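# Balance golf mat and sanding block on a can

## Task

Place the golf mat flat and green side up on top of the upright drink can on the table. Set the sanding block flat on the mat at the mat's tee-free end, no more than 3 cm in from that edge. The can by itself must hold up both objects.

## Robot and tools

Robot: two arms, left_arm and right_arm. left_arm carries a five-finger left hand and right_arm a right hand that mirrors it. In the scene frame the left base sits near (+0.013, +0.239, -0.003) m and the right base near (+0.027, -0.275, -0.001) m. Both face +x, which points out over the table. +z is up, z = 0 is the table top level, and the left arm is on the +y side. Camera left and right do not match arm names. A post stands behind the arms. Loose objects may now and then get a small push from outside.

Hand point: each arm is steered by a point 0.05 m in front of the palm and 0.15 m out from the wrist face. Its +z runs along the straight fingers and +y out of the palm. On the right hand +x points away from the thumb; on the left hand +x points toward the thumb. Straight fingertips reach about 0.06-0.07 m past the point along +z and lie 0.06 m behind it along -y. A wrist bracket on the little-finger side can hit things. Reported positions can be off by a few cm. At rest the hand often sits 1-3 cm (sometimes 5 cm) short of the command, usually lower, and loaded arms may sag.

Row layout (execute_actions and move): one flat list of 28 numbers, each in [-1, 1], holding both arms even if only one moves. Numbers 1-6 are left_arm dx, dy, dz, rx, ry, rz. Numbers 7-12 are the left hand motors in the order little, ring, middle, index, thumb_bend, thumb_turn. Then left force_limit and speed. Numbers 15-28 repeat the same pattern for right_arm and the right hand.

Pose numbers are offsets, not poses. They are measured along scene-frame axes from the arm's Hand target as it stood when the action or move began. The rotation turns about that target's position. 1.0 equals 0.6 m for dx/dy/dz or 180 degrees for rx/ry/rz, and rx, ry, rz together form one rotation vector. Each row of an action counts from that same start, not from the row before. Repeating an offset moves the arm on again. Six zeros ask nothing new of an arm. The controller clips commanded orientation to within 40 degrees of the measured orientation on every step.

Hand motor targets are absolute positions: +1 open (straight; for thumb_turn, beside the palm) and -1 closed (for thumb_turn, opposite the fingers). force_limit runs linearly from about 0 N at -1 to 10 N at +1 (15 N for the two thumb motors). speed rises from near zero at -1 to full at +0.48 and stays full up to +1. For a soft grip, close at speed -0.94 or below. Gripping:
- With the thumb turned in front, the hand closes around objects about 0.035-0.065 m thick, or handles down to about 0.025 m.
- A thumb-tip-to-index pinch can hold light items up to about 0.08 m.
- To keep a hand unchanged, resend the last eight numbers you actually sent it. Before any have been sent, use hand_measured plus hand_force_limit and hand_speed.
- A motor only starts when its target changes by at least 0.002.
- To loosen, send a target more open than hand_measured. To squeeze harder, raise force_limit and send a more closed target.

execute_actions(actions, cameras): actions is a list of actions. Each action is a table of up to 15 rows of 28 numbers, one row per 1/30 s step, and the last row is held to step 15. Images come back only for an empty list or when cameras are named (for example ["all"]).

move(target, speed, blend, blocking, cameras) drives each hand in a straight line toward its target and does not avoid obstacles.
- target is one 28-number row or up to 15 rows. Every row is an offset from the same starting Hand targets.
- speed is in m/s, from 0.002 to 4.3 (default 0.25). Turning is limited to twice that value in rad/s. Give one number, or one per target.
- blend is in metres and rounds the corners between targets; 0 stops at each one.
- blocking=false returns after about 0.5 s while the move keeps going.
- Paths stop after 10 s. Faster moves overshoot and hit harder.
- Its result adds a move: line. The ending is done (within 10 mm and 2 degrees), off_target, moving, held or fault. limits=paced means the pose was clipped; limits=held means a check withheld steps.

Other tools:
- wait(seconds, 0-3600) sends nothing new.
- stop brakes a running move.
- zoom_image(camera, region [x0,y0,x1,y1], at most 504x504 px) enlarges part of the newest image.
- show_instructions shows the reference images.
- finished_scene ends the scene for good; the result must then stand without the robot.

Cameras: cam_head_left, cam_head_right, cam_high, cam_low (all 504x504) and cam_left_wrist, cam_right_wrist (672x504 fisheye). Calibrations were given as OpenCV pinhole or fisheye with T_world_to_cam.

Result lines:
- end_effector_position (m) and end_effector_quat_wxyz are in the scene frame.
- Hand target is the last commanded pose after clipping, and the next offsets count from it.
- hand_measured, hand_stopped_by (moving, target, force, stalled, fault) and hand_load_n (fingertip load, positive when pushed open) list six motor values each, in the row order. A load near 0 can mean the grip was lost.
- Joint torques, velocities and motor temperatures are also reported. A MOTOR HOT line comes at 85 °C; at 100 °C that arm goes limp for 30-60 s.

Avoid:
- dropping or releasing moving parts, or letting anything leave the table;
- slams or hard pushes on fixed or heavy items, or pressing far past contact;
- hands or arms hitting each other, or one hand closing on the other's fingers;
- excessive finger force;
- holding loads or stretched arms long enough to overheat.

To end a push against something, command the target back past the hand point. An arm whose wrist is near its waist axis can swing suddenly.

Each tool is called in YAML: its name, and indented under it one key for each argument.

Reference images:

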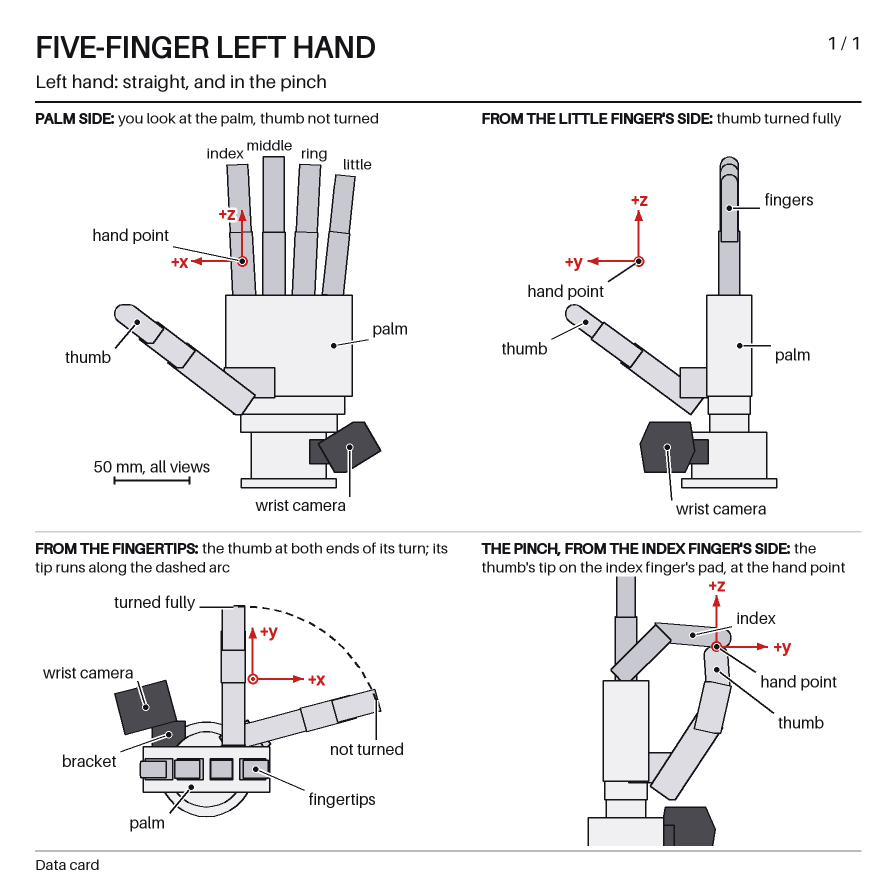

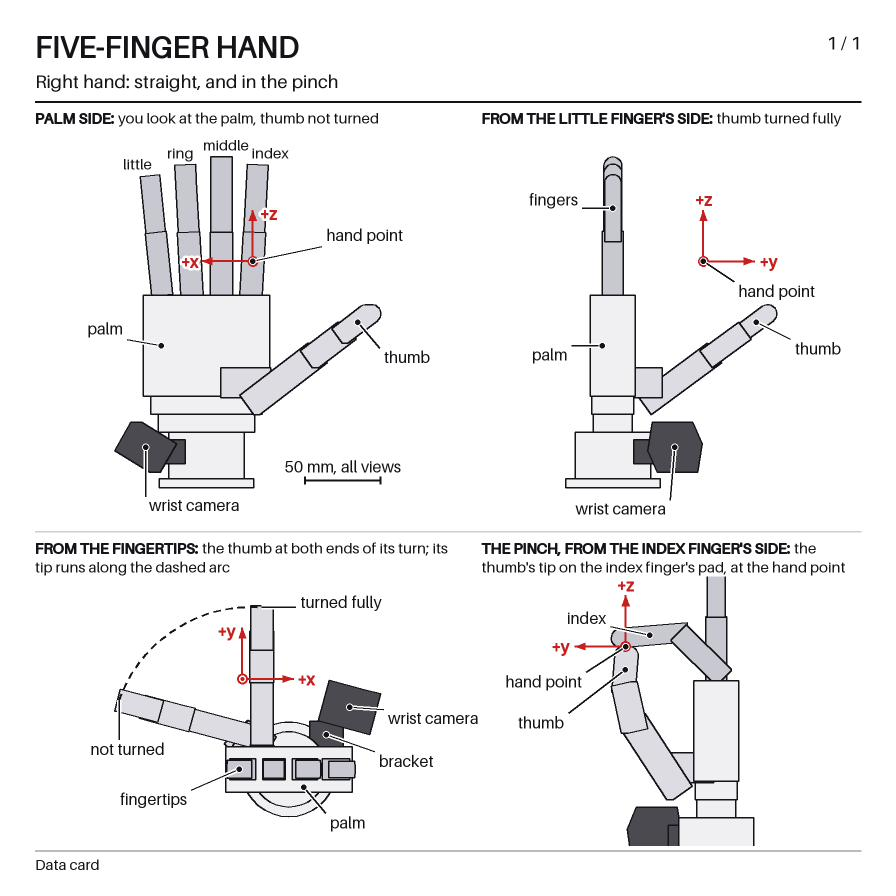

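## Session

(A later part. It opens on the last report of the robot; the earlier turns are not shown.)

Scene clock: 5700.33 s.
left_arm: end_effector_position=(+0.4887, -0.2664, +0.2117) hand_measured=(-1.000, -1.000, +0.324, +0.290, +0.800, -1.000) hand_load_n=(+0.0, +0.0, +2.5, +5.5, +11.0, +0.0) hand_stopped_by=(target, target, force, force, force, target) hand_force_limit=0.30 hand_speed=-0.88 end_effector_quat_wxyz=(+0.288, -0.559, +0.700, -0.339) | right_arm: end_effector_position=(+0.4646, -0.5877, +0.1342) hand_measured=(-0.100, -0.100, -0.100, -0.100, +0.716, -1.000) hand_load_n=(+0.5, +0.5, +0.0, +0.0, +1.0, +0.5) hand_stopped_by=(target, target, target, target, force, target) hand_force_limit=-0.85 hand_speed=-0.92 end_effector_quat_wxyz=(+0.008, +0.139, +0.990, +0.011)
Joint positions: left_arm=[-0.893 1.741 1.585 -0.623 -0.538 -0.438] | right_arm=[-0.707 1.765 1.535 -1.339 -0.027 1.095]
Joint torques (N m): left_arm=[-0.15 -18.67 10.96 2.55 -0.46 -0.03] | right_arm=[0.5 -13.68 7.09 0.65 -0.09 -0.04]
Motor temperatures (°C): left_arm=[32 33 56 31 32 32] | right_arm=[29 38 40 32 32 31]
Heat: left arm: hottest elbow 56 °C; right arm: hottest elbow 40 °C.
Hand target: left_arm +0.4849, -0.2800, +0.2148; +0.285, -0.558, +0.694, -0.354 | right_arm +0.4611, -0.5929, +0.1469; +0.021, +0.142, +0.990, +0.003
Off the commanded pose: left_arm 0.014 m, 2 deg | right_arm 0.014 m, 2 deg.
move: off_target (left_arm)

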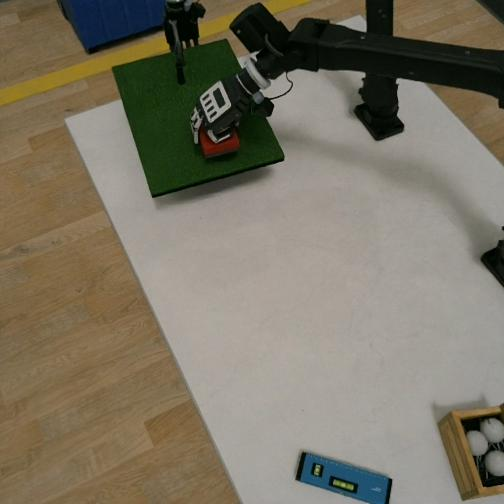

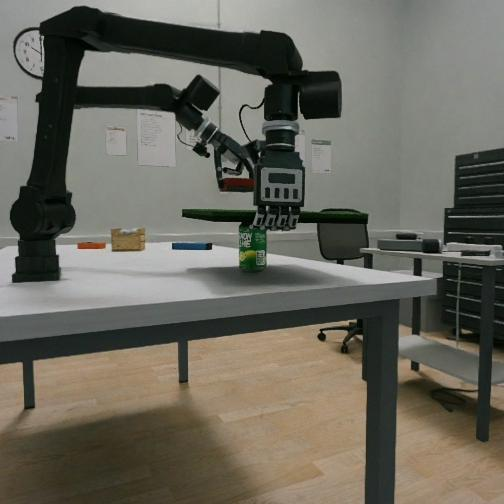

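move:
  target:
    - [0,0.004,-0.03,0,0,0,-1,-1,0.15,0.15,0.45,-1,0.3,-0.88,0,0,0,0,0,0,-0.1,-0.1,-0.1,-0.1,0.4,-1,-0.85,-0.92]
  speed: 0.04
  cameras: ["cam_low"]

Scene clock: 5725.97 s.
left_arm: end_effector_position=(+0.4878, -0.2653, +0.1965) hand_measured=(-1.000, -1.000, +0.324, +0.290, +0.800, -1.000) hand_load_n=(+0.0, +0.5, +2.5, +6.0, +11.0, +0.0) hand_stopped_by=(target, target, force, force, force, target) hand_force_limit=0.30 hand_speed=-0.88 end_effector_quat_wxyz=(+0.288, -0.559, +0.699, -0.342) | right_arm: end_effector_position=(+0.4646, -0.5877, +0.1342) hand_measured=(-0.100, -0.100, -0.100, -0.100, +0.716, -1.000) hand_load_n=(+0.5, +0.5, +0.0, +0.0, +1.0, +0.5) hand_stopped_by=(target, target, target, target, force, target) hand_force_limit=-0.85 hand_speed=-0.92 end_effector_quat_wxyz=(+0.008, +0.139, +0.990, +0.011)
Joint positions: left_arm=[-0.893 1.742 1.543 -0.576 -0.538 -0.438] | right_arm=[-0.707 1.765 1.535 -1.339 -0.027 1.095]
Joint torques (N m): left_arm=[0.15 -18.37 10.8 2.58 -0.4 -0.01] | right_arm=[0.73 -13.27 7.31 0.61 -0.18 -0.04]
Heat: left arm: hottest elbow 54 °C; right arm: hottest elbow 40 °C.
Hand target: left_arm +0.4849, -0.2776, +0.1966; +0.285, -0.558, +0.694, -0.354 | right_arm +0.4611, -0.5929, +0.1469; +0.021, +0.142, +0.990, +0.003
Off the commanded pose: left_arm 0.013 m, 2 deg | right_arm 0.014 m, 2 deg.
move: off_target (left_arm)

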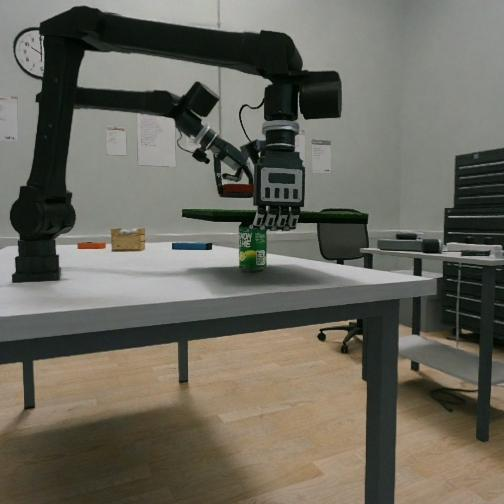

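move:
  target:
    - [0,0,-0.03,0,0,0,-1,-1,0.15,0.15,0.45,-1,0.3,-0.88,0,0,0,0,0,0,-0.1,-0.1,-0.1,-0.1,0.4,-1,-0.85,-0.92]
  speed: 0.04
  cameras: ["cam_low","cam_high"]

zoom_image:
  camera: "cam_high"
  region: [180, 90, 280, 190]

zoom_image:
  camera: "cam_low"
  region: [180, 130, 300, 230]

Scene clock: 5735.93 s.
left_arm: end_effector_position=(+0.4878, -0.2653, +0.1768) hand_measured=(-1.000, -1.000, +0.324, +0.290, +0.800, -1.000) hand_load_n=(+0.0, +0.0, +2.5, +6.0, +11.0, +0.0) hand_stopped_by=(target, target, force, force, force, target) hand_force_limit=0.30 hand_speed=-0.88 end_effector_quat_wxyz=(+0.288, -0.559, +0.699, -0.340) | right_arm: end_effector_position=(+0.4646, -0.5877, +0.1342) hand_measured=(-0.100, -0.100, -0.100, -0.100, +0.716, -1.000) hand_load_n=(+0.5, +0.5, +0.0, +0.0, +1.0, +0.0) hand_stopped_by=(target, target, target, target, force, target) hand_force_limit=-0.85 hand_speed=-0.92 end_effector_quat_wxyz=(+0.008, +0.139, +0.990, +0.011)
Joint positions: left_arm=[-0.893 1.755 1.509 -0.531 -0.538 -0.438] | right_arm=[-0.707 1.765 1.535 -1.339 -0.027 1.095]
Joint torques (N m): left_arm=[0.09 -18.61 10.82 2.56 -0.41 0] | right_arm=[0.5 -12.81 7.1 0.55 -0.09 -0.13]
Heat: left arm: hottest elbow 53 °C; right arm: hottest elbow 40 °C.
Hand target: left_arm +0.4849, -0.2776, +0.1786; +0.285, -0.558, +0.694, -0.354 | right_arm +0.4611, -0.5929, +0.1469; +0.021, +0.142, +0.990, +0.003
Off the commanded pose: left_arm 0.013 m, 2 deg | right_arm 0.014 m, 2 deg.
move: off_target (left_arm)
Images, in order (width x height): cam_high 504x504, cam_low 504x504.

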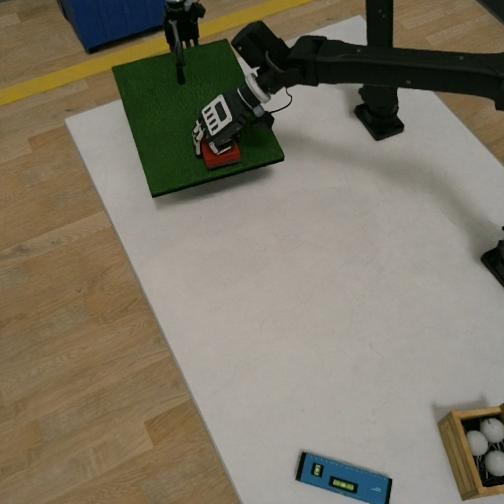

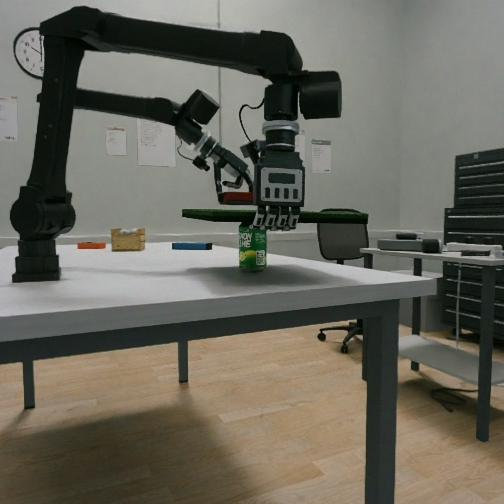

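Scaled by 5.040.

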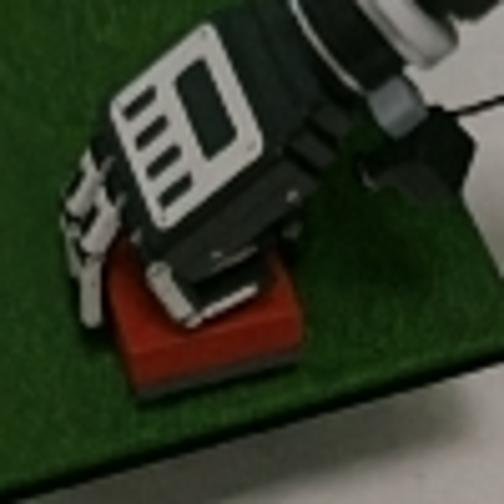

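Scaled by 4.200.

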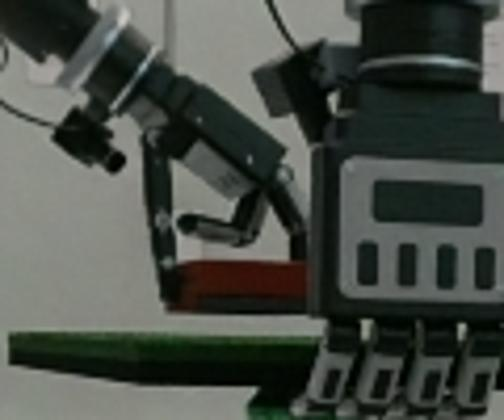

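move:
  target:
    - [0,0,-0.02,0,0,0,-1,-1,0.15,0.15,0.45,-1,0.3,-0.88,0,0,0,0,0,0,-0.1,-0.1,-0.1,-0.1,0.4,-1,-0.85,-0.92]
  speed: 0.03
  cameras: ["cam_low"]

zoom_image:
  camera: "cam_low"
  region: [180, 130, 300, 230]

Scene clock: 5750.17 s.
left_arm: end_effector_position=(+0.4879, -0.2654, +0.1664) hand_measured=(-1.000, -1.000, +0.324, +0.290, +0.800, -1.000) hand_load_n=(+0.5, +0.0, +2.5, +6.0, +11.0, +0.0) hand_stopped_by=(target, target, force, force, force, target) hand_force_limit=0.30 hand_speed=-0.88 end_effector_quat_wxyz=(+0.288, -0.559, +0.699, -0.341) | right_arm: end_effector_position=(+0.4646, -0.5877, +0.1342) hand_measured=(-0.100, -0.100, -0.100, -0.100, +0.716, -1.000) hand_load_n=(+0.0, +0.0, +0.5, +0.0, +1.0, +0.5) hand_stopped_by=(target, target, target, target, force, target) hand_force_limit=-0.85 hand_speed=-0.92 end_effector_quat_wxyz=(+0.008, +0.139, +0.990, +0.011)
Joint positions: left_arm=[-0.893 1.761 1.489 -0.502 -0.538 -0.438] | right_arm=[-0.707 1.765 1.535 -1.339 -0.027 1.095]
Joint torques (N m): left_arm=[0.09 -18.49 10.66 2.69 -0.4 0] | right_arm=[0.44 -12.69 7.46 0.54 -0.13 -0.05]
Heat: left arm: hottest elbow 53 °C; right arm: hottest elbow 40 °C.
Hand target: left_arm +0.4849, -0.2776, +0.1665; +0.285, -0.558, +0.694, -0.354 | right_arm +0.4611, -0.5929, +0.1469; +0.021, +0.142, +0.990, +0.003
Off the commanded pose: left_arm 0.013 m, 2 deg | right_arm 0.014 m, 2 deg.
move: off_target (left_arm)

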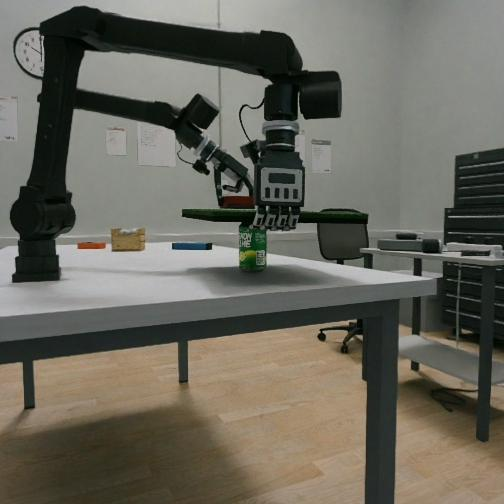

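Scaled by 4.200.

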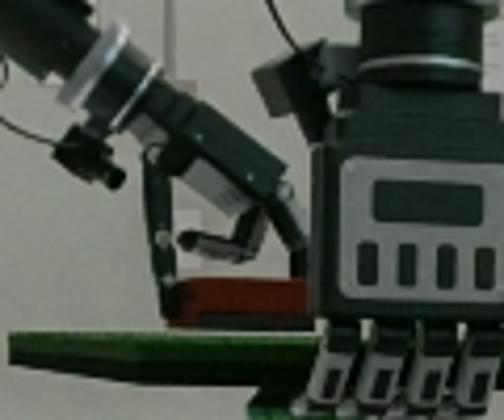

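move:
  target:
    - [0,0,-0.008,0,0,0,-1,-1,0.15,0.15,0.45,-1,0.3,-0.88,0,0,0,0,0,0,-0.1,-0.1,-0.1,-0.1,0.4,-1,-0.85,-0.92]
  speed: 0.03
  cameras: ["cam_low","cam_high"]

zoom_image:
  camera: "cam_low"
  region: [180, 130, 300, 230]

Scene clock: 5759.07 s.
left_arm: end_effector_position=(+0.4880, -0.2656, +0.1627) hand_measured=(-1.000, -1.000, +0.324, +0.290, +0.800, -1.000) hand_load_n=(+0.0, +0.0, +3.0, +6.0, +11.0, +0.0) hand_stopped_by=(target, target, force, force, force, target) hand_force_limit=0.30 hand_speed=-0.88 end_effector_quat_wxyz=(+0.288, -0.559, +0.699, -0.342) | right_arm: end_effector_position=(+0.4646, -0.5877, +0.1342) hand_measured=(-0.100, -0.100, -0.100, -0.100, +0.716, -1.000) hand_load_n=(+0.5, +0.5, +0.0, +0.0, +1.0, +0.5) hand_stopped_by=(target, target, target, target, force, target) hand_force_limit=-0.85 hand_speed=-0.92 end_effector_quat_wxyz=(+0.008, +0.139, +0.990, +0.011)
Joint positions: left_arm=[-0.893 1.763 1.481 -0.491 -0.538 -0.438] | right_arm=[-0.707 1.765 1.535 -1.339 -0.027 1.095]
Joint torques (N m): left_arm=[-0.03 -18.14 10.58 2.56 -0.4 -0.01] | right_arm=[0.91 -12.98 7.21 0.69 -0.16 -0.08]
Heat: left arm: hottest elbow 52 °C; right arm: hottest elbow 40 °C.
Hand target: left_arm +0.4849, -0.2776, +0.1617; +0.285, -0.558, +0.694, -0.354 | right_arm +0.4611, -0.5929, +0.1469; +0.021, +0.142, +0.990, +0.003
Off the commanded pose: left_arm 0.012 m, 1 deg | right_arm 0.014 m, 2 deg.
move: off_target (left_arm)
Images, in order (width x height): cam_high 504x504, cam_low 504x504.

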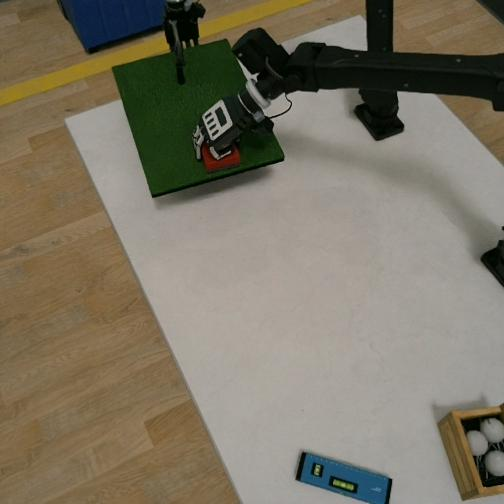

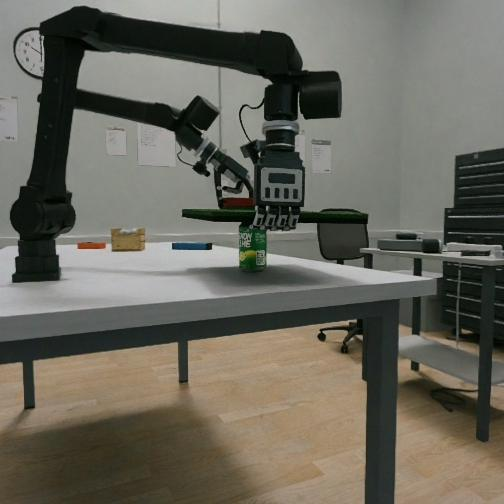

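Scaled by 4.200.

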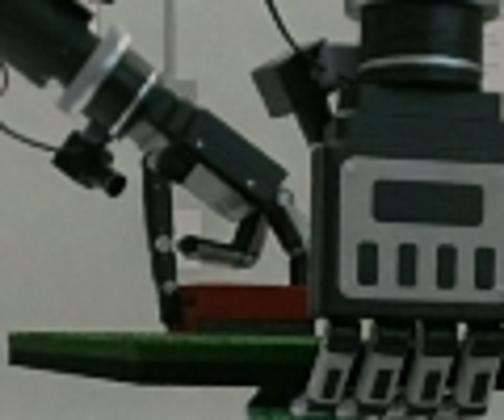

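move:
  target:
    - [0,0,-0.007,0,0,0,-1,-1,0.15,0.15,0.45,-1,0.3,-0.88,0,0,0,0,0,0,-0.1,-0.1,-0.1,-0.1,0.4,-1,-0.85,-0.92]
  speed: 0.03
  cameras: ["cam_low","cam_high"]

zoom_image:
  camera: "cam_low"
  region: [180, 130, 300, 230]

zoom_image:
  camera: "cam_high"
  region: [180, 90, 300, 210]

Scene clock: 5771.57 s.
left_arm: end_effector_position=(+0.4885, -0.2661, +0.1609) hand_measured=(-1.000, -1.000, +0.324, +0.290, +0.800, -1.000) hand_load_n=(+0.0, +0.0, +2.5, +6.0, +11.0, +0.0) hand_stopped_by=(target, target, force, force, force, target) hand_force_limit=0.30 hand_speed=-0.88 end_effector_quat_wxyz=(+0.288, -0.559, +0.697, -0.344) | right_arm: end_effector_position=(+0.4645, -0.5878, +0.1348) hand_measured=(-0.100, -0.100, -0.100, -0.100, +0.716, -1.000) hand_load_n=(+0.5, +0.5, +0.0, +0.0, +1.0, +0.0) hand_stopped_by=(target, target, target, target, force, target) hand_force_limit=-0.85 hand_speed=-0.92 end_effector_quat_wxyz=(+0.009, +0.139, +0.990, +0.011)
Joint positions: left_arm=[-0.893 1.765 1.476 -0.48 -0.538 -0.438] | right_arm=[-0.707 1.764 1.535 -1.339 -0.027 1.094]
Joint torques (N m): left_arm=[0.03 -18.08 10.43 2.58 -0.4 -0.01] | right_arm=[1.03 -13.04 6.94 0.55 -0.15 -0.06]
Heat: left arm: hottest elbow 52 °C; right arm: hottest elbow 40 °C.
Hand target: left_arm +0.4849, -0.2777, +0.1577; +0.285, -0.558, +0.694, -0.354 | right_arm +0.4611, -0.5930, +0.1469; +0.021, +0.142, +0.990, +0.003
Off the commanded pose: left_arm 0.013 m, 1 deg | right_arm 0.014 m, 2 deg.
move: off_target (left_arm)
Images, in order (width x height): cam_high 504x504, cam_low 504x504.

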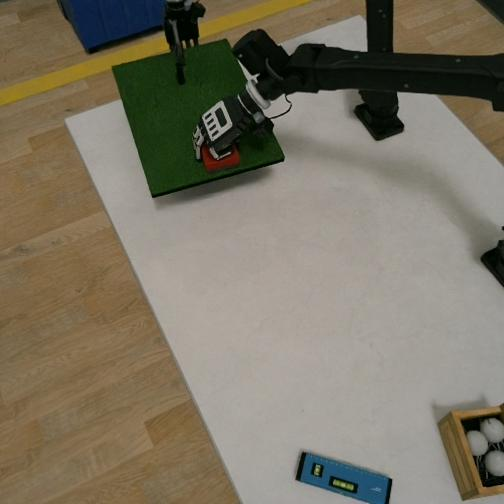

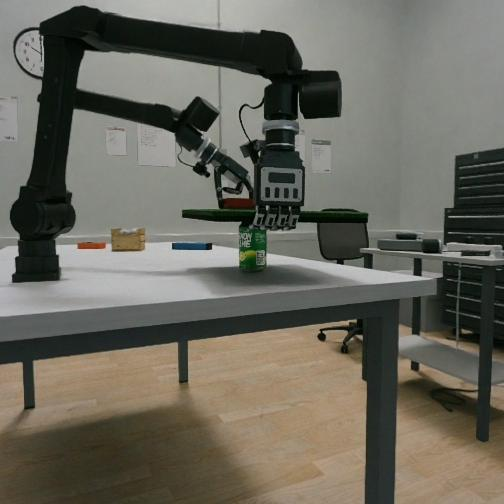

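Scaled by 4.200.

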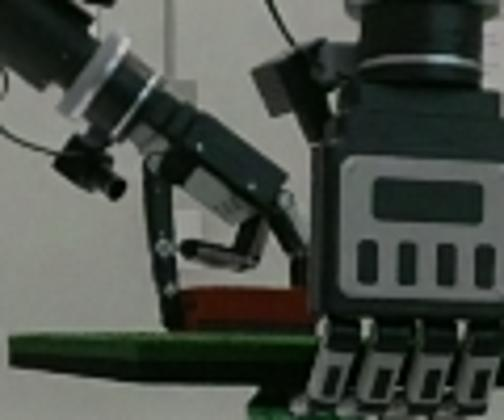

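Scaled by 4.200.

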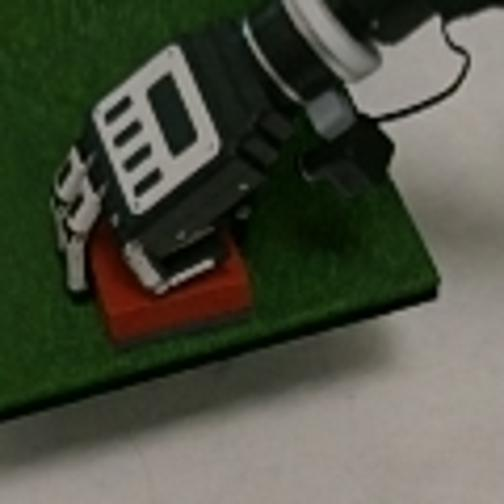

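move:
  target:
    - [0.01,0,0.065,-0.0077,-0.0438,0,-1,-1,0.15,0.15,0.45,-1,0.3,-0.88,0,0,0,0,0,0,-0.1,-0.1,-0.1,-0.1,0.4,-1,-0.85,-0.92]
    - [0.01,0,0.11,-0.0038,-0.022,0,-1,-1,0.15,0.15,0.45,-1,0.3,-0.88,0,0,0,0,0,0,-0.1,-0.1,-0.1,-0.1,0.4,-1,-0.85,-0.92]
  speed: 0.1
  blend: [0.01, 0]
  cameras: ["cam_high","cam_low"]

zoom_image:
  camera: "cam_low"
  region: [160, 110, 300, 290]

Scene clock: 5830.53 s.
left_arm: end_effector_position=(+0.4793, -0.2562, +0.1661) hand_measured=(-1.000, -1.000, +0.324, +0.290, +0.800, -1.000) hand_load_n=(+0.0, +0.0, +2.5, +6.0, +11.0, +0.5) hand_stopped_by=(target, target, force, force, force, target) hand_force_limit=0.30 hand_speed=-0.88 end_effector_quat_wxyz=(+0.308, -0.543, +0.707, -0.332) | right_arm: end_effector_position=(+0.4644, -0.5879, +0.1357) hand_measured=(-0.100, -0.100, -0.100, -0.100, +0.716, -1.000) hand_load_n=(+0.5, +0.0, +0.5, +0.5, +0.0, +0.0) hand_stopped_by=(target, target, target, target, force, target) hand_force_limit=-0.85 hand_speed=-0.92 end_effector_quat_wxyz=(+0.010, +0.139, +0.990, +0.011)
Joint positions: left_arm=[-0.907 1.739 1.458 -0.499 -0.574 -0.399] | right_arm=[-0.708 1.763 1.535 -1.339 -0.029 1.093]
Joint torques (N m): left_arm=[0.85 -21.07 16.31 1.29 -0.33 -0.02] | right_arm=[1.08 -12.63 7.04 0.44 -0.08 0]
Motor temperatures (°C): left_arm=[32 33 50 31 32 32] | right_arm=[29 38 40 32 32 31]
Heat: left arm: hottest elbow 50 °C; right arm: hottest elbow 40 °C.
Hand target: left_arm +0.4909, -0.2777, +0.2237; +0.305, -0.547, +0.682, -0.377 | right_arm +0.4610, -0.5931, +0.1469; +0.021, +0.142, +0.990, +0.003
Off the commanded pose: left_arm 0.063 m, 6 deg | right_arm 0.013 m, 2 deg.
move: off_target (left_arm)

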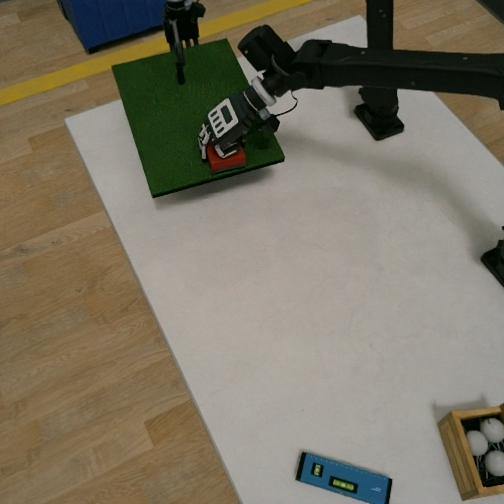

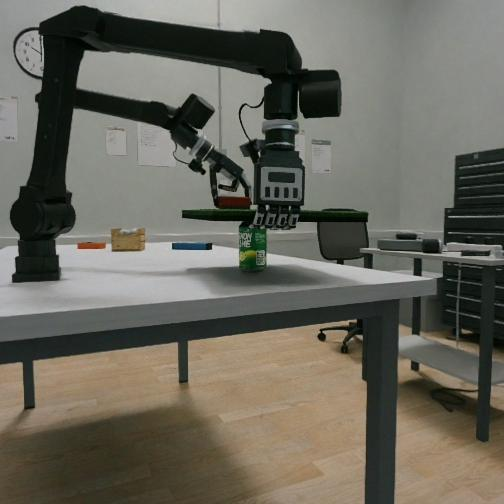

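Scaled by 2.800.

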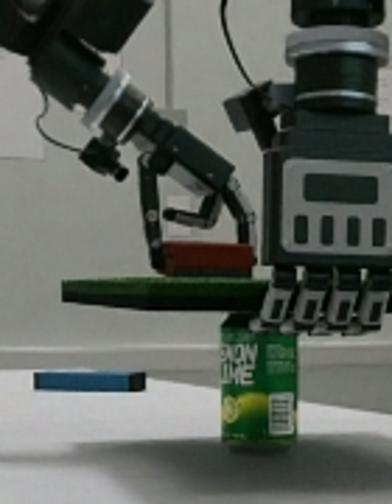

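move:
  target:
    - [0,0.01,0.06,0.0038,0.022,0,-1,-1,0.15,0.15,0.45,-1,0.3,-0.88,0,0,0,0,0,0,-0.1,-0.1,-0.1,-0.1,0.4,-1,-0.85,-0.92]
  speed: 0.06
  cameras: ["cam_high","cam_low"]

zoom_image:
  camera: "cam_high"
  region: [180, 90, 300, 210]

Scene clock: 5845.53 s.
left_arm: end_effector_position=(+0.4722, -0.2623, +0.2066) hand_measured=(-1.000, -1.000, +0.324, +0.290, +0.800, -1.000) hand_load_n=(+0.0, +0.0, +2.5, +5.5, +11.5, +0.5) hand_stopped_by=(target, target, force, force, force, target) hand_force_limit=0.30 hand_speed=-0.88 end_effector_quat_wxyz=(+0.284, -0.547, +0.722, -0.314) | right_arm: end_effector_position=(+0.4644, -0.5879, +0.1357) hand_measured=(-0.100, -0.100, -0.100, -0.100, +0.716, -1.000) hand_load_n=(+0.5, +0.0, +0.0, +0.0, +0.5, +0.0) hand_stopped_by=(target, target, target, target, force, target) hand_force_limit=-0.85 hand_speed=-0.92 end_effector_quat_wxyz=(+0.010, +0.139, +0.990, +0.011)
Joint positions: left_arm=[-0.907 1.738 1.592 -0.692 -0.53 -0.424] | right_arm=[-0.708 1.763 1.535 -1.339 -0.029 1.093]
Joint torques (N m): left_arm=[2.37 -20.78 16.46 1.14 -0.32 -0.02] | right_arm=[1.49 -13.22 7.35 0.79 -0.01 -0.01]
Heat: left arm: hottest elbow 53 °C; right arm: hottest elbow 40 °C.
Hand target: left_arm +0.4909, -0.2717, +0.2597; +0.285, -0.558, +0.694, -0.354 | right_arm +0.4610, -0.5931, +0.1469; +0.021, +0.142, +0.990, +0.003
Off the commanded pose: left_arm 0.057 m, 6 deg | right_arm 0.013 m, 2 deg.
move: off_target (left_arm)

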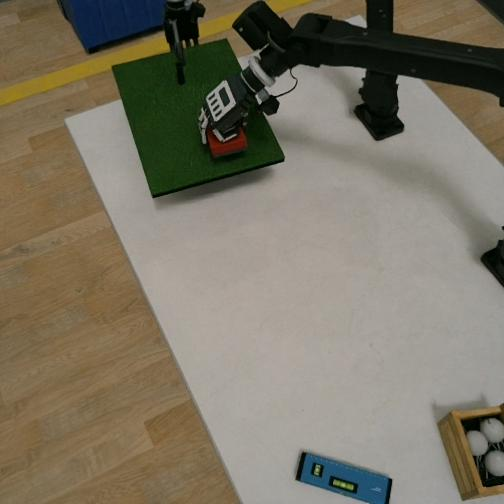

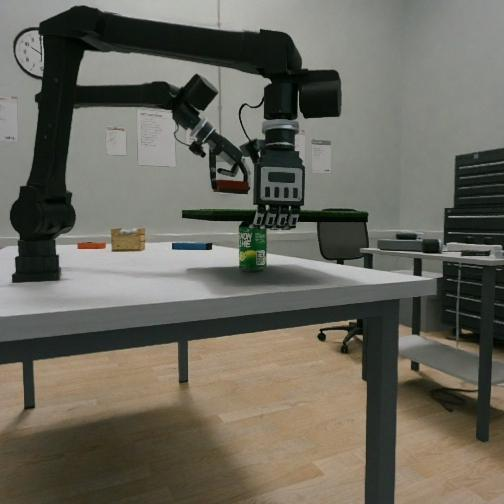

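Scaled by 4.200.

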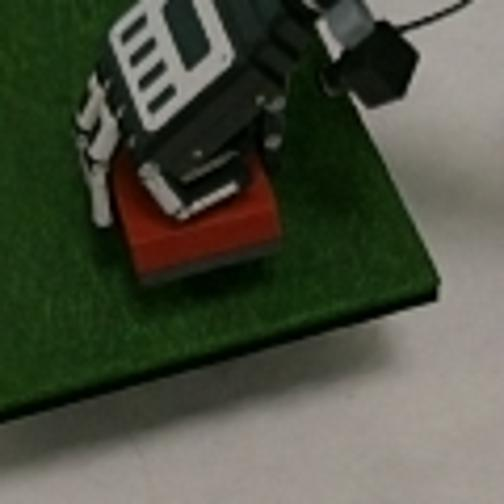

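move:
  target:
    - [0.0,0.045,0.0,0,0,0.005,-1,-1,0.15,0.15,0.45,-1,0.3,-0.88,0,0,0,0,0,0,-0.1,-0.1,-0.1,-0.1,0.4,-1,-0.85,-0.92]
    - [-0.005,0.045,-0.12,0,0,0.005,-1,-1,0.15,0.15,0.45,-1,0.3,-0.88,0,0,0,0,0,0,-0.1,-0.1,-0.1,-0.1,0.4,-1,-0.85,-0.92]
  speed: 0.06
  blend: [0.005, 0]
  cameras: ["cam_high","cam_low"]

zoom_image:
  camera: "cam_high"
  region: [180, 90, 300, 210]

Scene clock: 5858.73 s.
left_arm: end_effector_position=(+0.4783, -0.2445, +0.1857) hand_measured=(-1.000, -1.000, +0.324, +0.290, +0.800, -1.000) hand_load_n=(+0.0, +0.0, +3.0, +6.0, +11.0, +0.0) hand_stopped_by=(target, target, force, force, force, target) hand_force_limit=0.30 hand_speed=-0.88 end_effector_quat_wxyz=(+0.286, -0.557, +0.701, -0.342) | right_arm: end_effector_position=(+0.4644, -0.5879, +0.1357) hand_measured=(-0.100, -0.100, -0.100, -0.100, +0.716, -1.000) hand_load_n=(+0.5, +0.0, +0.0, +0.0, +0.0, +0.0) hand_stopped_by=(target, target, target, target, force, target) hand_force_limit=-0.85 hand_speed=-0.92 end_effector_quat_wxyz=(+0.010, +0.139, +0.990, +0.011)
Joint positions: left_arm=[-0.881 1.691 1.446 -0.524 -0.522 -0.425] | right_arm=[-0.708 1.763 1.535 -1.339 -0.029 1.093]
Joint torques (N m): left_arm=[2.14 -17.67 10.76 2.59 -0.38 0.04] | right_arm=[1.32 -13.27 7.27 0.8 -0.1 -0.06]
Motor temperatures (°C): left_arm=[32 34 55 31 32 32] | right_arm=[29 39 40 32 32 31]
Heat: left arm: hottest elbow 55 °C; right arm: hottest elbow 40 °C.
Hand target: left_arm +0.4879, -0.2446, +0.1875; +0.287, -0.564, +0.690, -0.352 | right_arm +0.4610, -0.5931, +0.1469; +0.021, +0.142, +0.990, +0.003
Off the commanded pose: left_arm 0.010 m, 2 deg | right_arm 0.013 m, 2 deg.
move: done

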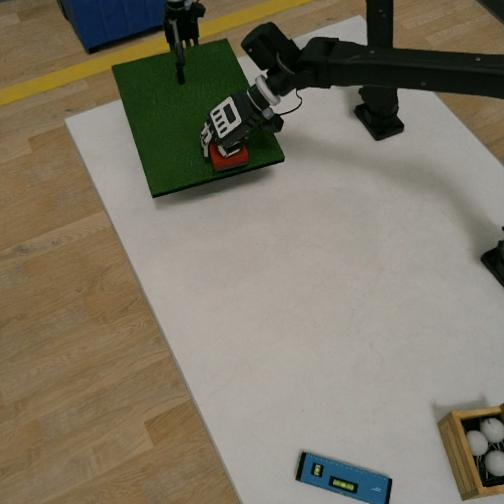

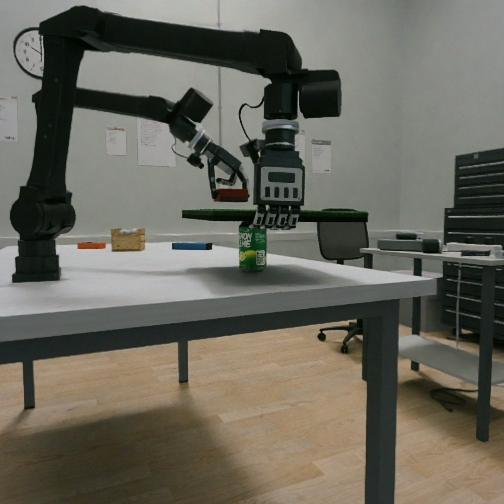

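Scaled by 4.200.

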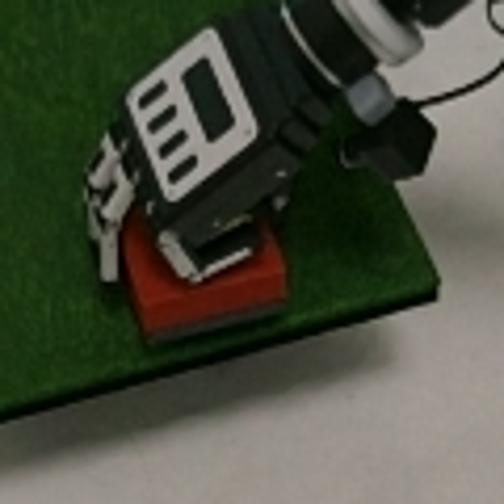

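move:
  target:
    - [-0.001,-0.041,-0.012,0,0,0,-1,-1,0.15,0.15,0.45,-1,0.3,-0.88,0,0,0,0,0,0,-0.1,-0.1,-0.1,-0.1,0.4,-1,-0.85,-0.92]
  speed: 0.05
  cameras: ["cam_high"]

zoom_image:
  camera: "cam_high"
  region: [180, 90, 300, 210]

Scene clock: 5870.60 s.
left_arm: end_effector_position=(+0.4822, -0.2439, +0.1594) hand_measured=(-1.000, -1.000, +0.324, +0.290, +0.800, -1.000) hand_load_n=(+0.0, +0.0, +2.5, +5.5, +11.0, +0.0) hand_stopped_by=(target, target, force, force, force, target) hand_force_limit=0.30 hand_speed=-0.88 end_effector_quat_wxyz=(+0.292, -0.564, +0.701, -0.324) | right_arm: end_effector_position=(+0.4644, -0.5879, +0.1371) hand_measured=(-0.100, -0.100, -0.100, -0.100, +0.716, -1.000) hand_load_n=(+0.0, +0.0, +0.0, +0.0, +0.0, +0.0) hand_stopped_by=(target, target, target, target, force, target) hand_force_limit=-0.85 hand_speed=-0.92 end_effector_quat_wxyz=(+0.011, +0.139, +0.990, +0.010)
Joint positions: left_arm=[-0.881 1.733 1.446 -0.524 -0.543 -0.442] | right_arm=[-0.708 1.76 1.535 -1.339 -0.029 1.093]
Joint torques (N m): left_arm=[-0.21 -17.61 14.39 2.06 -0.38 0.01] | right_arm=[-0.03 -12.45 7.24 0.75 -0.05 -0.04]
Heat: left arm: hottest elbow 54 °C; right arm: hottest elbow 40 °C.
Hand target: left_arm +0.4873, -0.2692, +0.1804; +0.287, -0.564, +0.690, -0.352 | right_arm +0.4611, -0.5930, +0.1469; +0.021, +0.142, +0.990, +0.003
Off the commanded pose: left_arm 0.033 m, 3 deg | right_arm 0.012 m, 1 deg.
move: off_target (left_arm)

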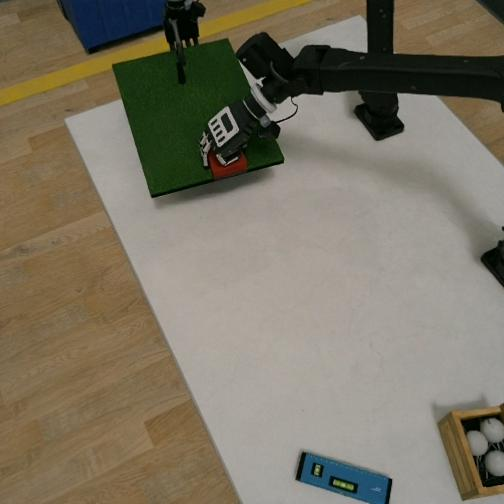

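Scaled by 4.200.

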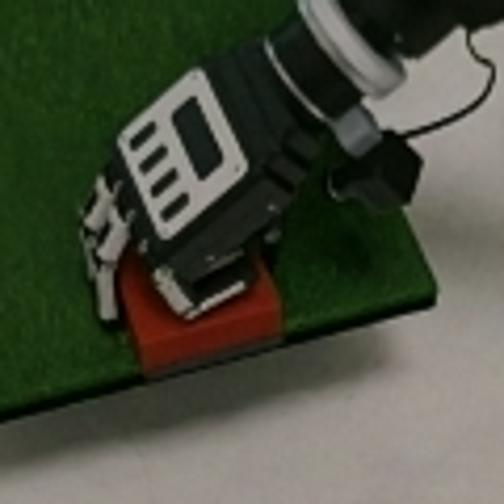

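move:
  target:
    - [0.005,0,0.05,0,0,0,-1,-1,0.15,0.15,0.45,-1,0.3,-0.88,0,0,0,0,0,0,-0.1,-0.1,-0.1,-0.1,0.4,-1,-0.85,-0.92]
  speed: 0.05
  cameras: ["cam_high","cam_low"]

zoom_image:
  camera: "cam_high"
  region: [180, 90, 300, 210]

zoom_image:
  camera: "cam_low"
  region: [160, 110, 380, 290]

Scene clock: 5898.30 s.
left_arm: end_effector_position=(+0.4818, -0.2439, +0.1696) hand_measured=(-1.000, -1.000, +0.324, +0.290, +0.800, -1.000) hand_load_n=(+0.0, +0.0, +3.0, +5.5, +10.5, +0.5) hand_stopped_by=(target, target, force, force, force, target) hand_force_limit=0.30 hand_speed=-0.88 end_effector_quat_wxyz=(+0.291, -0.564, +0.705, -0.316) | right_arm: end_effector_position=(+0.4644, -0.5879, +0.1371) hand_measured=(-0.100, -0.100, -0.100, -0.100, +0.716, -1.000) hand_load_n=(+0.0, +0.5, +0.0, +0.0, +0.0, +0.0) hand_stopped_by=(target, target, target, target, force, target) hand_force_limit=-0.85 hand_speed=-0.92 end_effector_quat_wxyz=(+0.011, +0.139, +0.990, +0.010)
Joint positions: left_arm=[-0.881 1.733 1.481 -0.576 -0.541 -0.443] | right_arm=[-0.708 1.76 1.535 -1.339 -0.029 1.093]
Joint torques (N m): left_arm=[0.15 -18.96 16.34 1.16 -0.32 0.02] | right_arm=[0.21 -12.98 7.24 0.81 0 -0.04]
Motor temperatures (°C): left_arm=[32 34 56 31 32 32] | right_arm=[29 38 40 32 32 31]
Heat: left arm: hottest elbow 56 °C; right arm: hottest elbow 40 °C.
Hand target: left_arm +0.4903, -0.2693, +0.2105; +0.287, -0.564, +0.690, -0.352 | right_arm +0.4611, -0.5930, +0.1469; +0.021, +0.142, +0.990, +0.003
Off the commanded pose: left_arm 0.049 m, 4 deg | right_arm 0.012 m, 1 deg.
move: off_target (left_arm)

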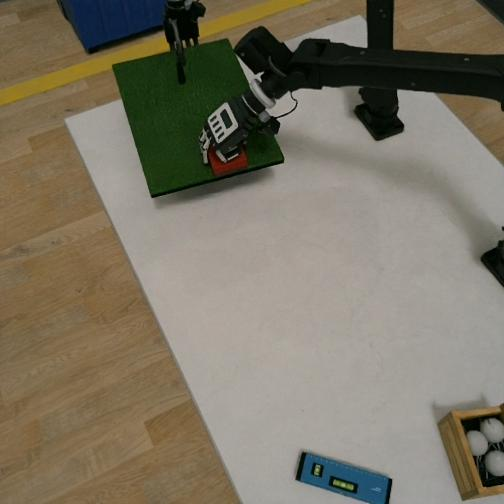

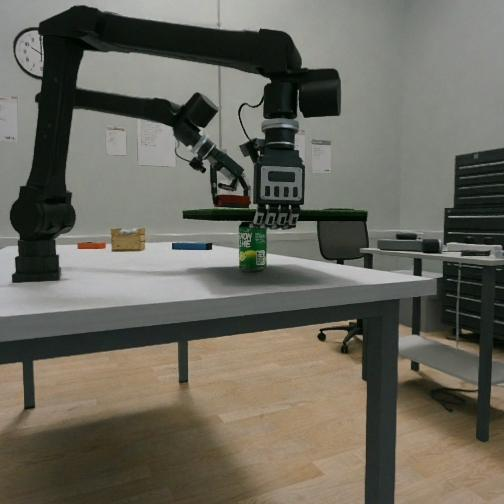

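Scaled by 4.200.

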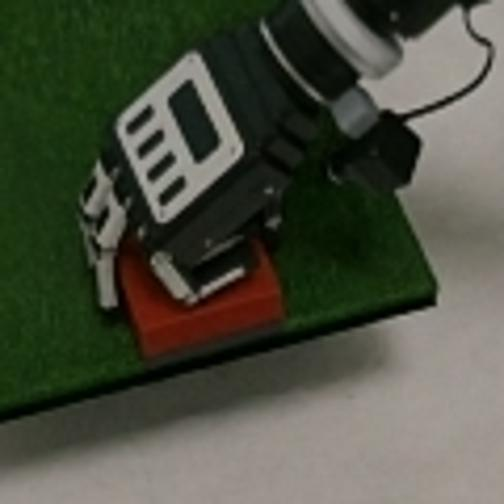

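Scaled by 2.291.

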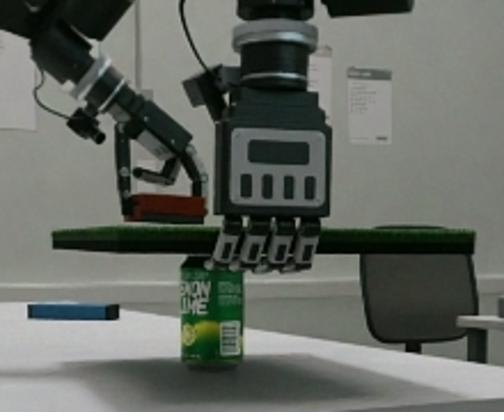

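move:
  target:
    - [0.01,-0.02,0.01,0,0,0,-1,-1,0.15,0.15,0.45,-1,0.3,-0.88,0,0,0,0,0,0,-0.1,-0.1,-0.1,-0.1,0.4,-1,-0.85,-0.92]
  speed: 0.05
  cameras: ["cam_high"]

zoom_image:
  camera: "cam_high"
  region: [180, 90, 300, 210]

Scene clock: 5914.33 s.
left_arm: end_effector_position=(+0.4898, -0.2552, +0.1836) hand_measured=(-1.000, -1.000, +0.324, +0.290, +0.800, -1.000) hand_load_n=(+0.0, +0.0, +3.0, +5.5, +10.5, +0.5) hand_stopped_by=(target, target, force, force, force, target) hand_force_limit=0.30 hand_speed=-0.88 end_effector_quat_wxyz=(+0.290, -0.564, +0.703, -0.321) | right_arm: end_effector_position=(+0.4644, -0.5879, +0.1371) hand_measured=(-0.100, -0.100, -0.100, -0.100, +0.716, -1.000) hand_load_n=(+0.0, +0.0, +0.0, +0.0, +0.0, +0.0) hand_stopped_by=(target, target, target, target, force, target) hand_force_limit=-0.85 hand_speed=-0.92 end_effector_quat_wxyz=(+0.011, +0.139, +0.990, +0.010)
Joint positions: left_arm=[-0.882 1.754 1.543 -0.607 -0.541 -0.443] | right_arm=[-0.708 1.76 1.535 -1.339 -0.029 1.093]
Joint torques (N m): left_arm=[-0.09 -18.55 16.4 1.25 -0.45 -0.02] | right_arm=[0.91 -12.57 7.27 0.49 -0.12 -0.03]
Motor temperatures (°C): left_arm=[32 35 57 31 32 32] | right_arm=[29 38 40 32 32 31]
Heat: left arm: hottest elbow 57 °C; right arm: hottest elbow 40 °C.
Hand target: left_arm +0.4963, -0.2812, +0.2164; +0.287, -0.564, +0.690, -0.352 | right_arm +0.4611, -0.5930, +0.1469; +0.021, +0.142, +0.990, +0.003
Off the commanded pose: left_arm 0.042 m, 4 deg | right_arm 0.012 m, 1 deg.
move: off_target (left_arm)

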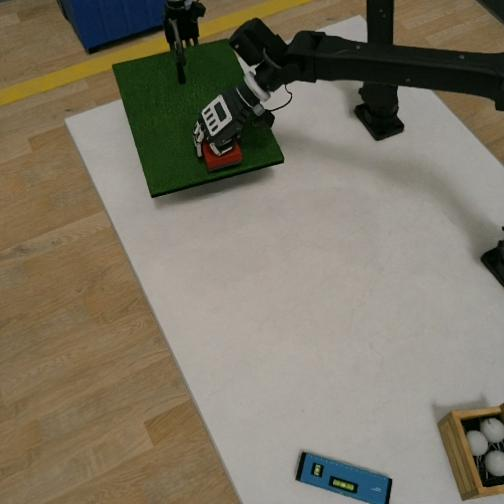

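Scaled by 4.200.

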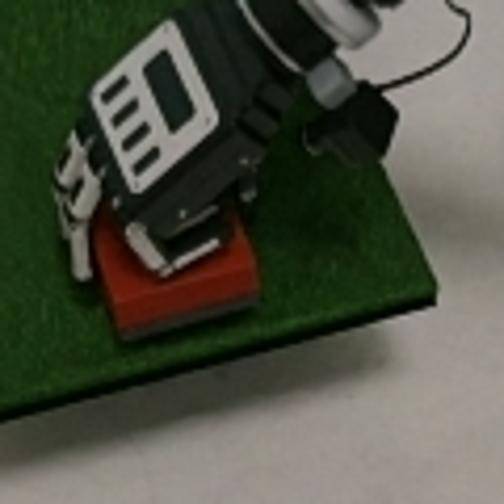

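move:
  target:
    - [-0.017,0.021,-0.065,0,0,0,-1,-1,0.15,0.15,0.45,-1,0.3,-0.88,0,0,0,0,0,0,-0.1,-0.1,-0.1,-0.1,0.4,-1,-0.85,-0.92]
  speed: 0.05
  cameras: ["cam_high"]

zoom_image:
  camera: "cam_high"
  region: [180, 90, 300, 210]

Scene clock: 5933.43 s.
left_arm: end_effector_position=(+0.4899, -0.2553, +0.1665) hand_measured=(-1.000, -1.000, +0.324, +0.290, +0.800, -1.000) hand_load_n=(+0.0, +0.0, +3.0, +5.5, +11.0, +0.5) hand_stopped_by=(target, target, force, force, force, target) hand_force_limit=0.30 hand_speed=-0.88 end_effector_quat_wxyz=(+0.291, -0.564, +0.698, -0.332) | right_arm: end_effector_position=(+0.4644, -0.5879, +0.1371) hand_measured=(-0.100, -0.100, -0.100, -0.100, +0.716, -1.000) hand_load_n=(+0.0, +0.0, +0.0, +0.0, +0.0, +0.0) hand_stopped_by=(target, target, target, target, force, target) hand_force_limit=-0.85 hand_speed=-0.92 end_effector_quat_wxyz=(+0.011, +0.139, +0.990, +0.010)
Joint positions: left_arm=[-0.882 1.754 1.487 -0.527 -0.541 -0.443] | right_arm=[-0.708 1.76 1.535 -1.339 -0.029 1.093]
Joint torques (N m): left_arm=[-0.21 -19.55 10.84 2.52 -0.45 -0.02] | right_arm=[1.14 -12.45 7.34 0.77 -0.04 -0.05]
Motor temperatures (°C): left_arm=[32 34 57 31 32 32] | right_arm=[29 38 40 32 32 31]
Heat: left arm: hottest elbow 57 °C; right arm: hottest elbow 40 °C.
Hand target: left_arm +0.4861, -0.2686, +0.1774; +0.287, -0.564, +0.690, -0.352 | right_arm +0.4611, -0.5930, +0.1469; +0.021, +0.142, +0.990, +0.003
Off the commanded pose: left_arm 0.018 m, 2 deg | right_arm 0.012 m, 1 deg.
move: off_target (left_arm)

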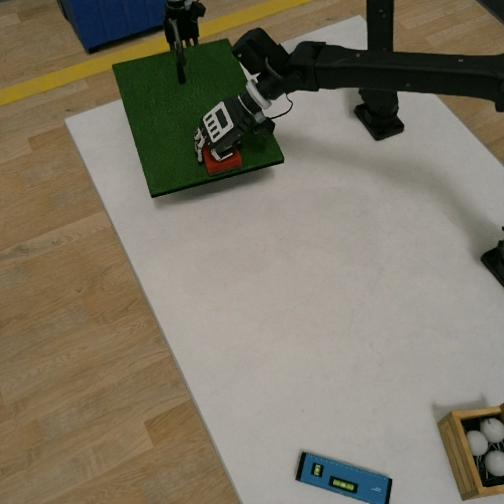

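Scaled by 4.200.

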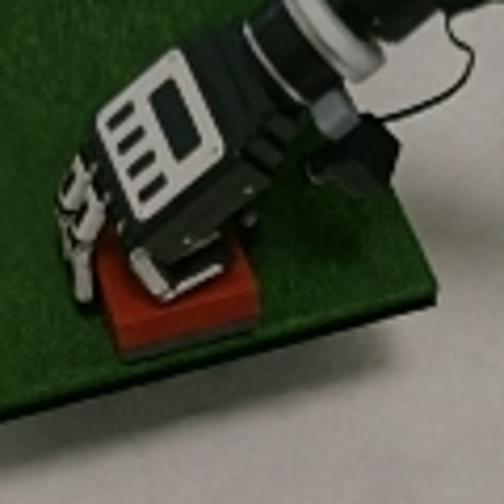

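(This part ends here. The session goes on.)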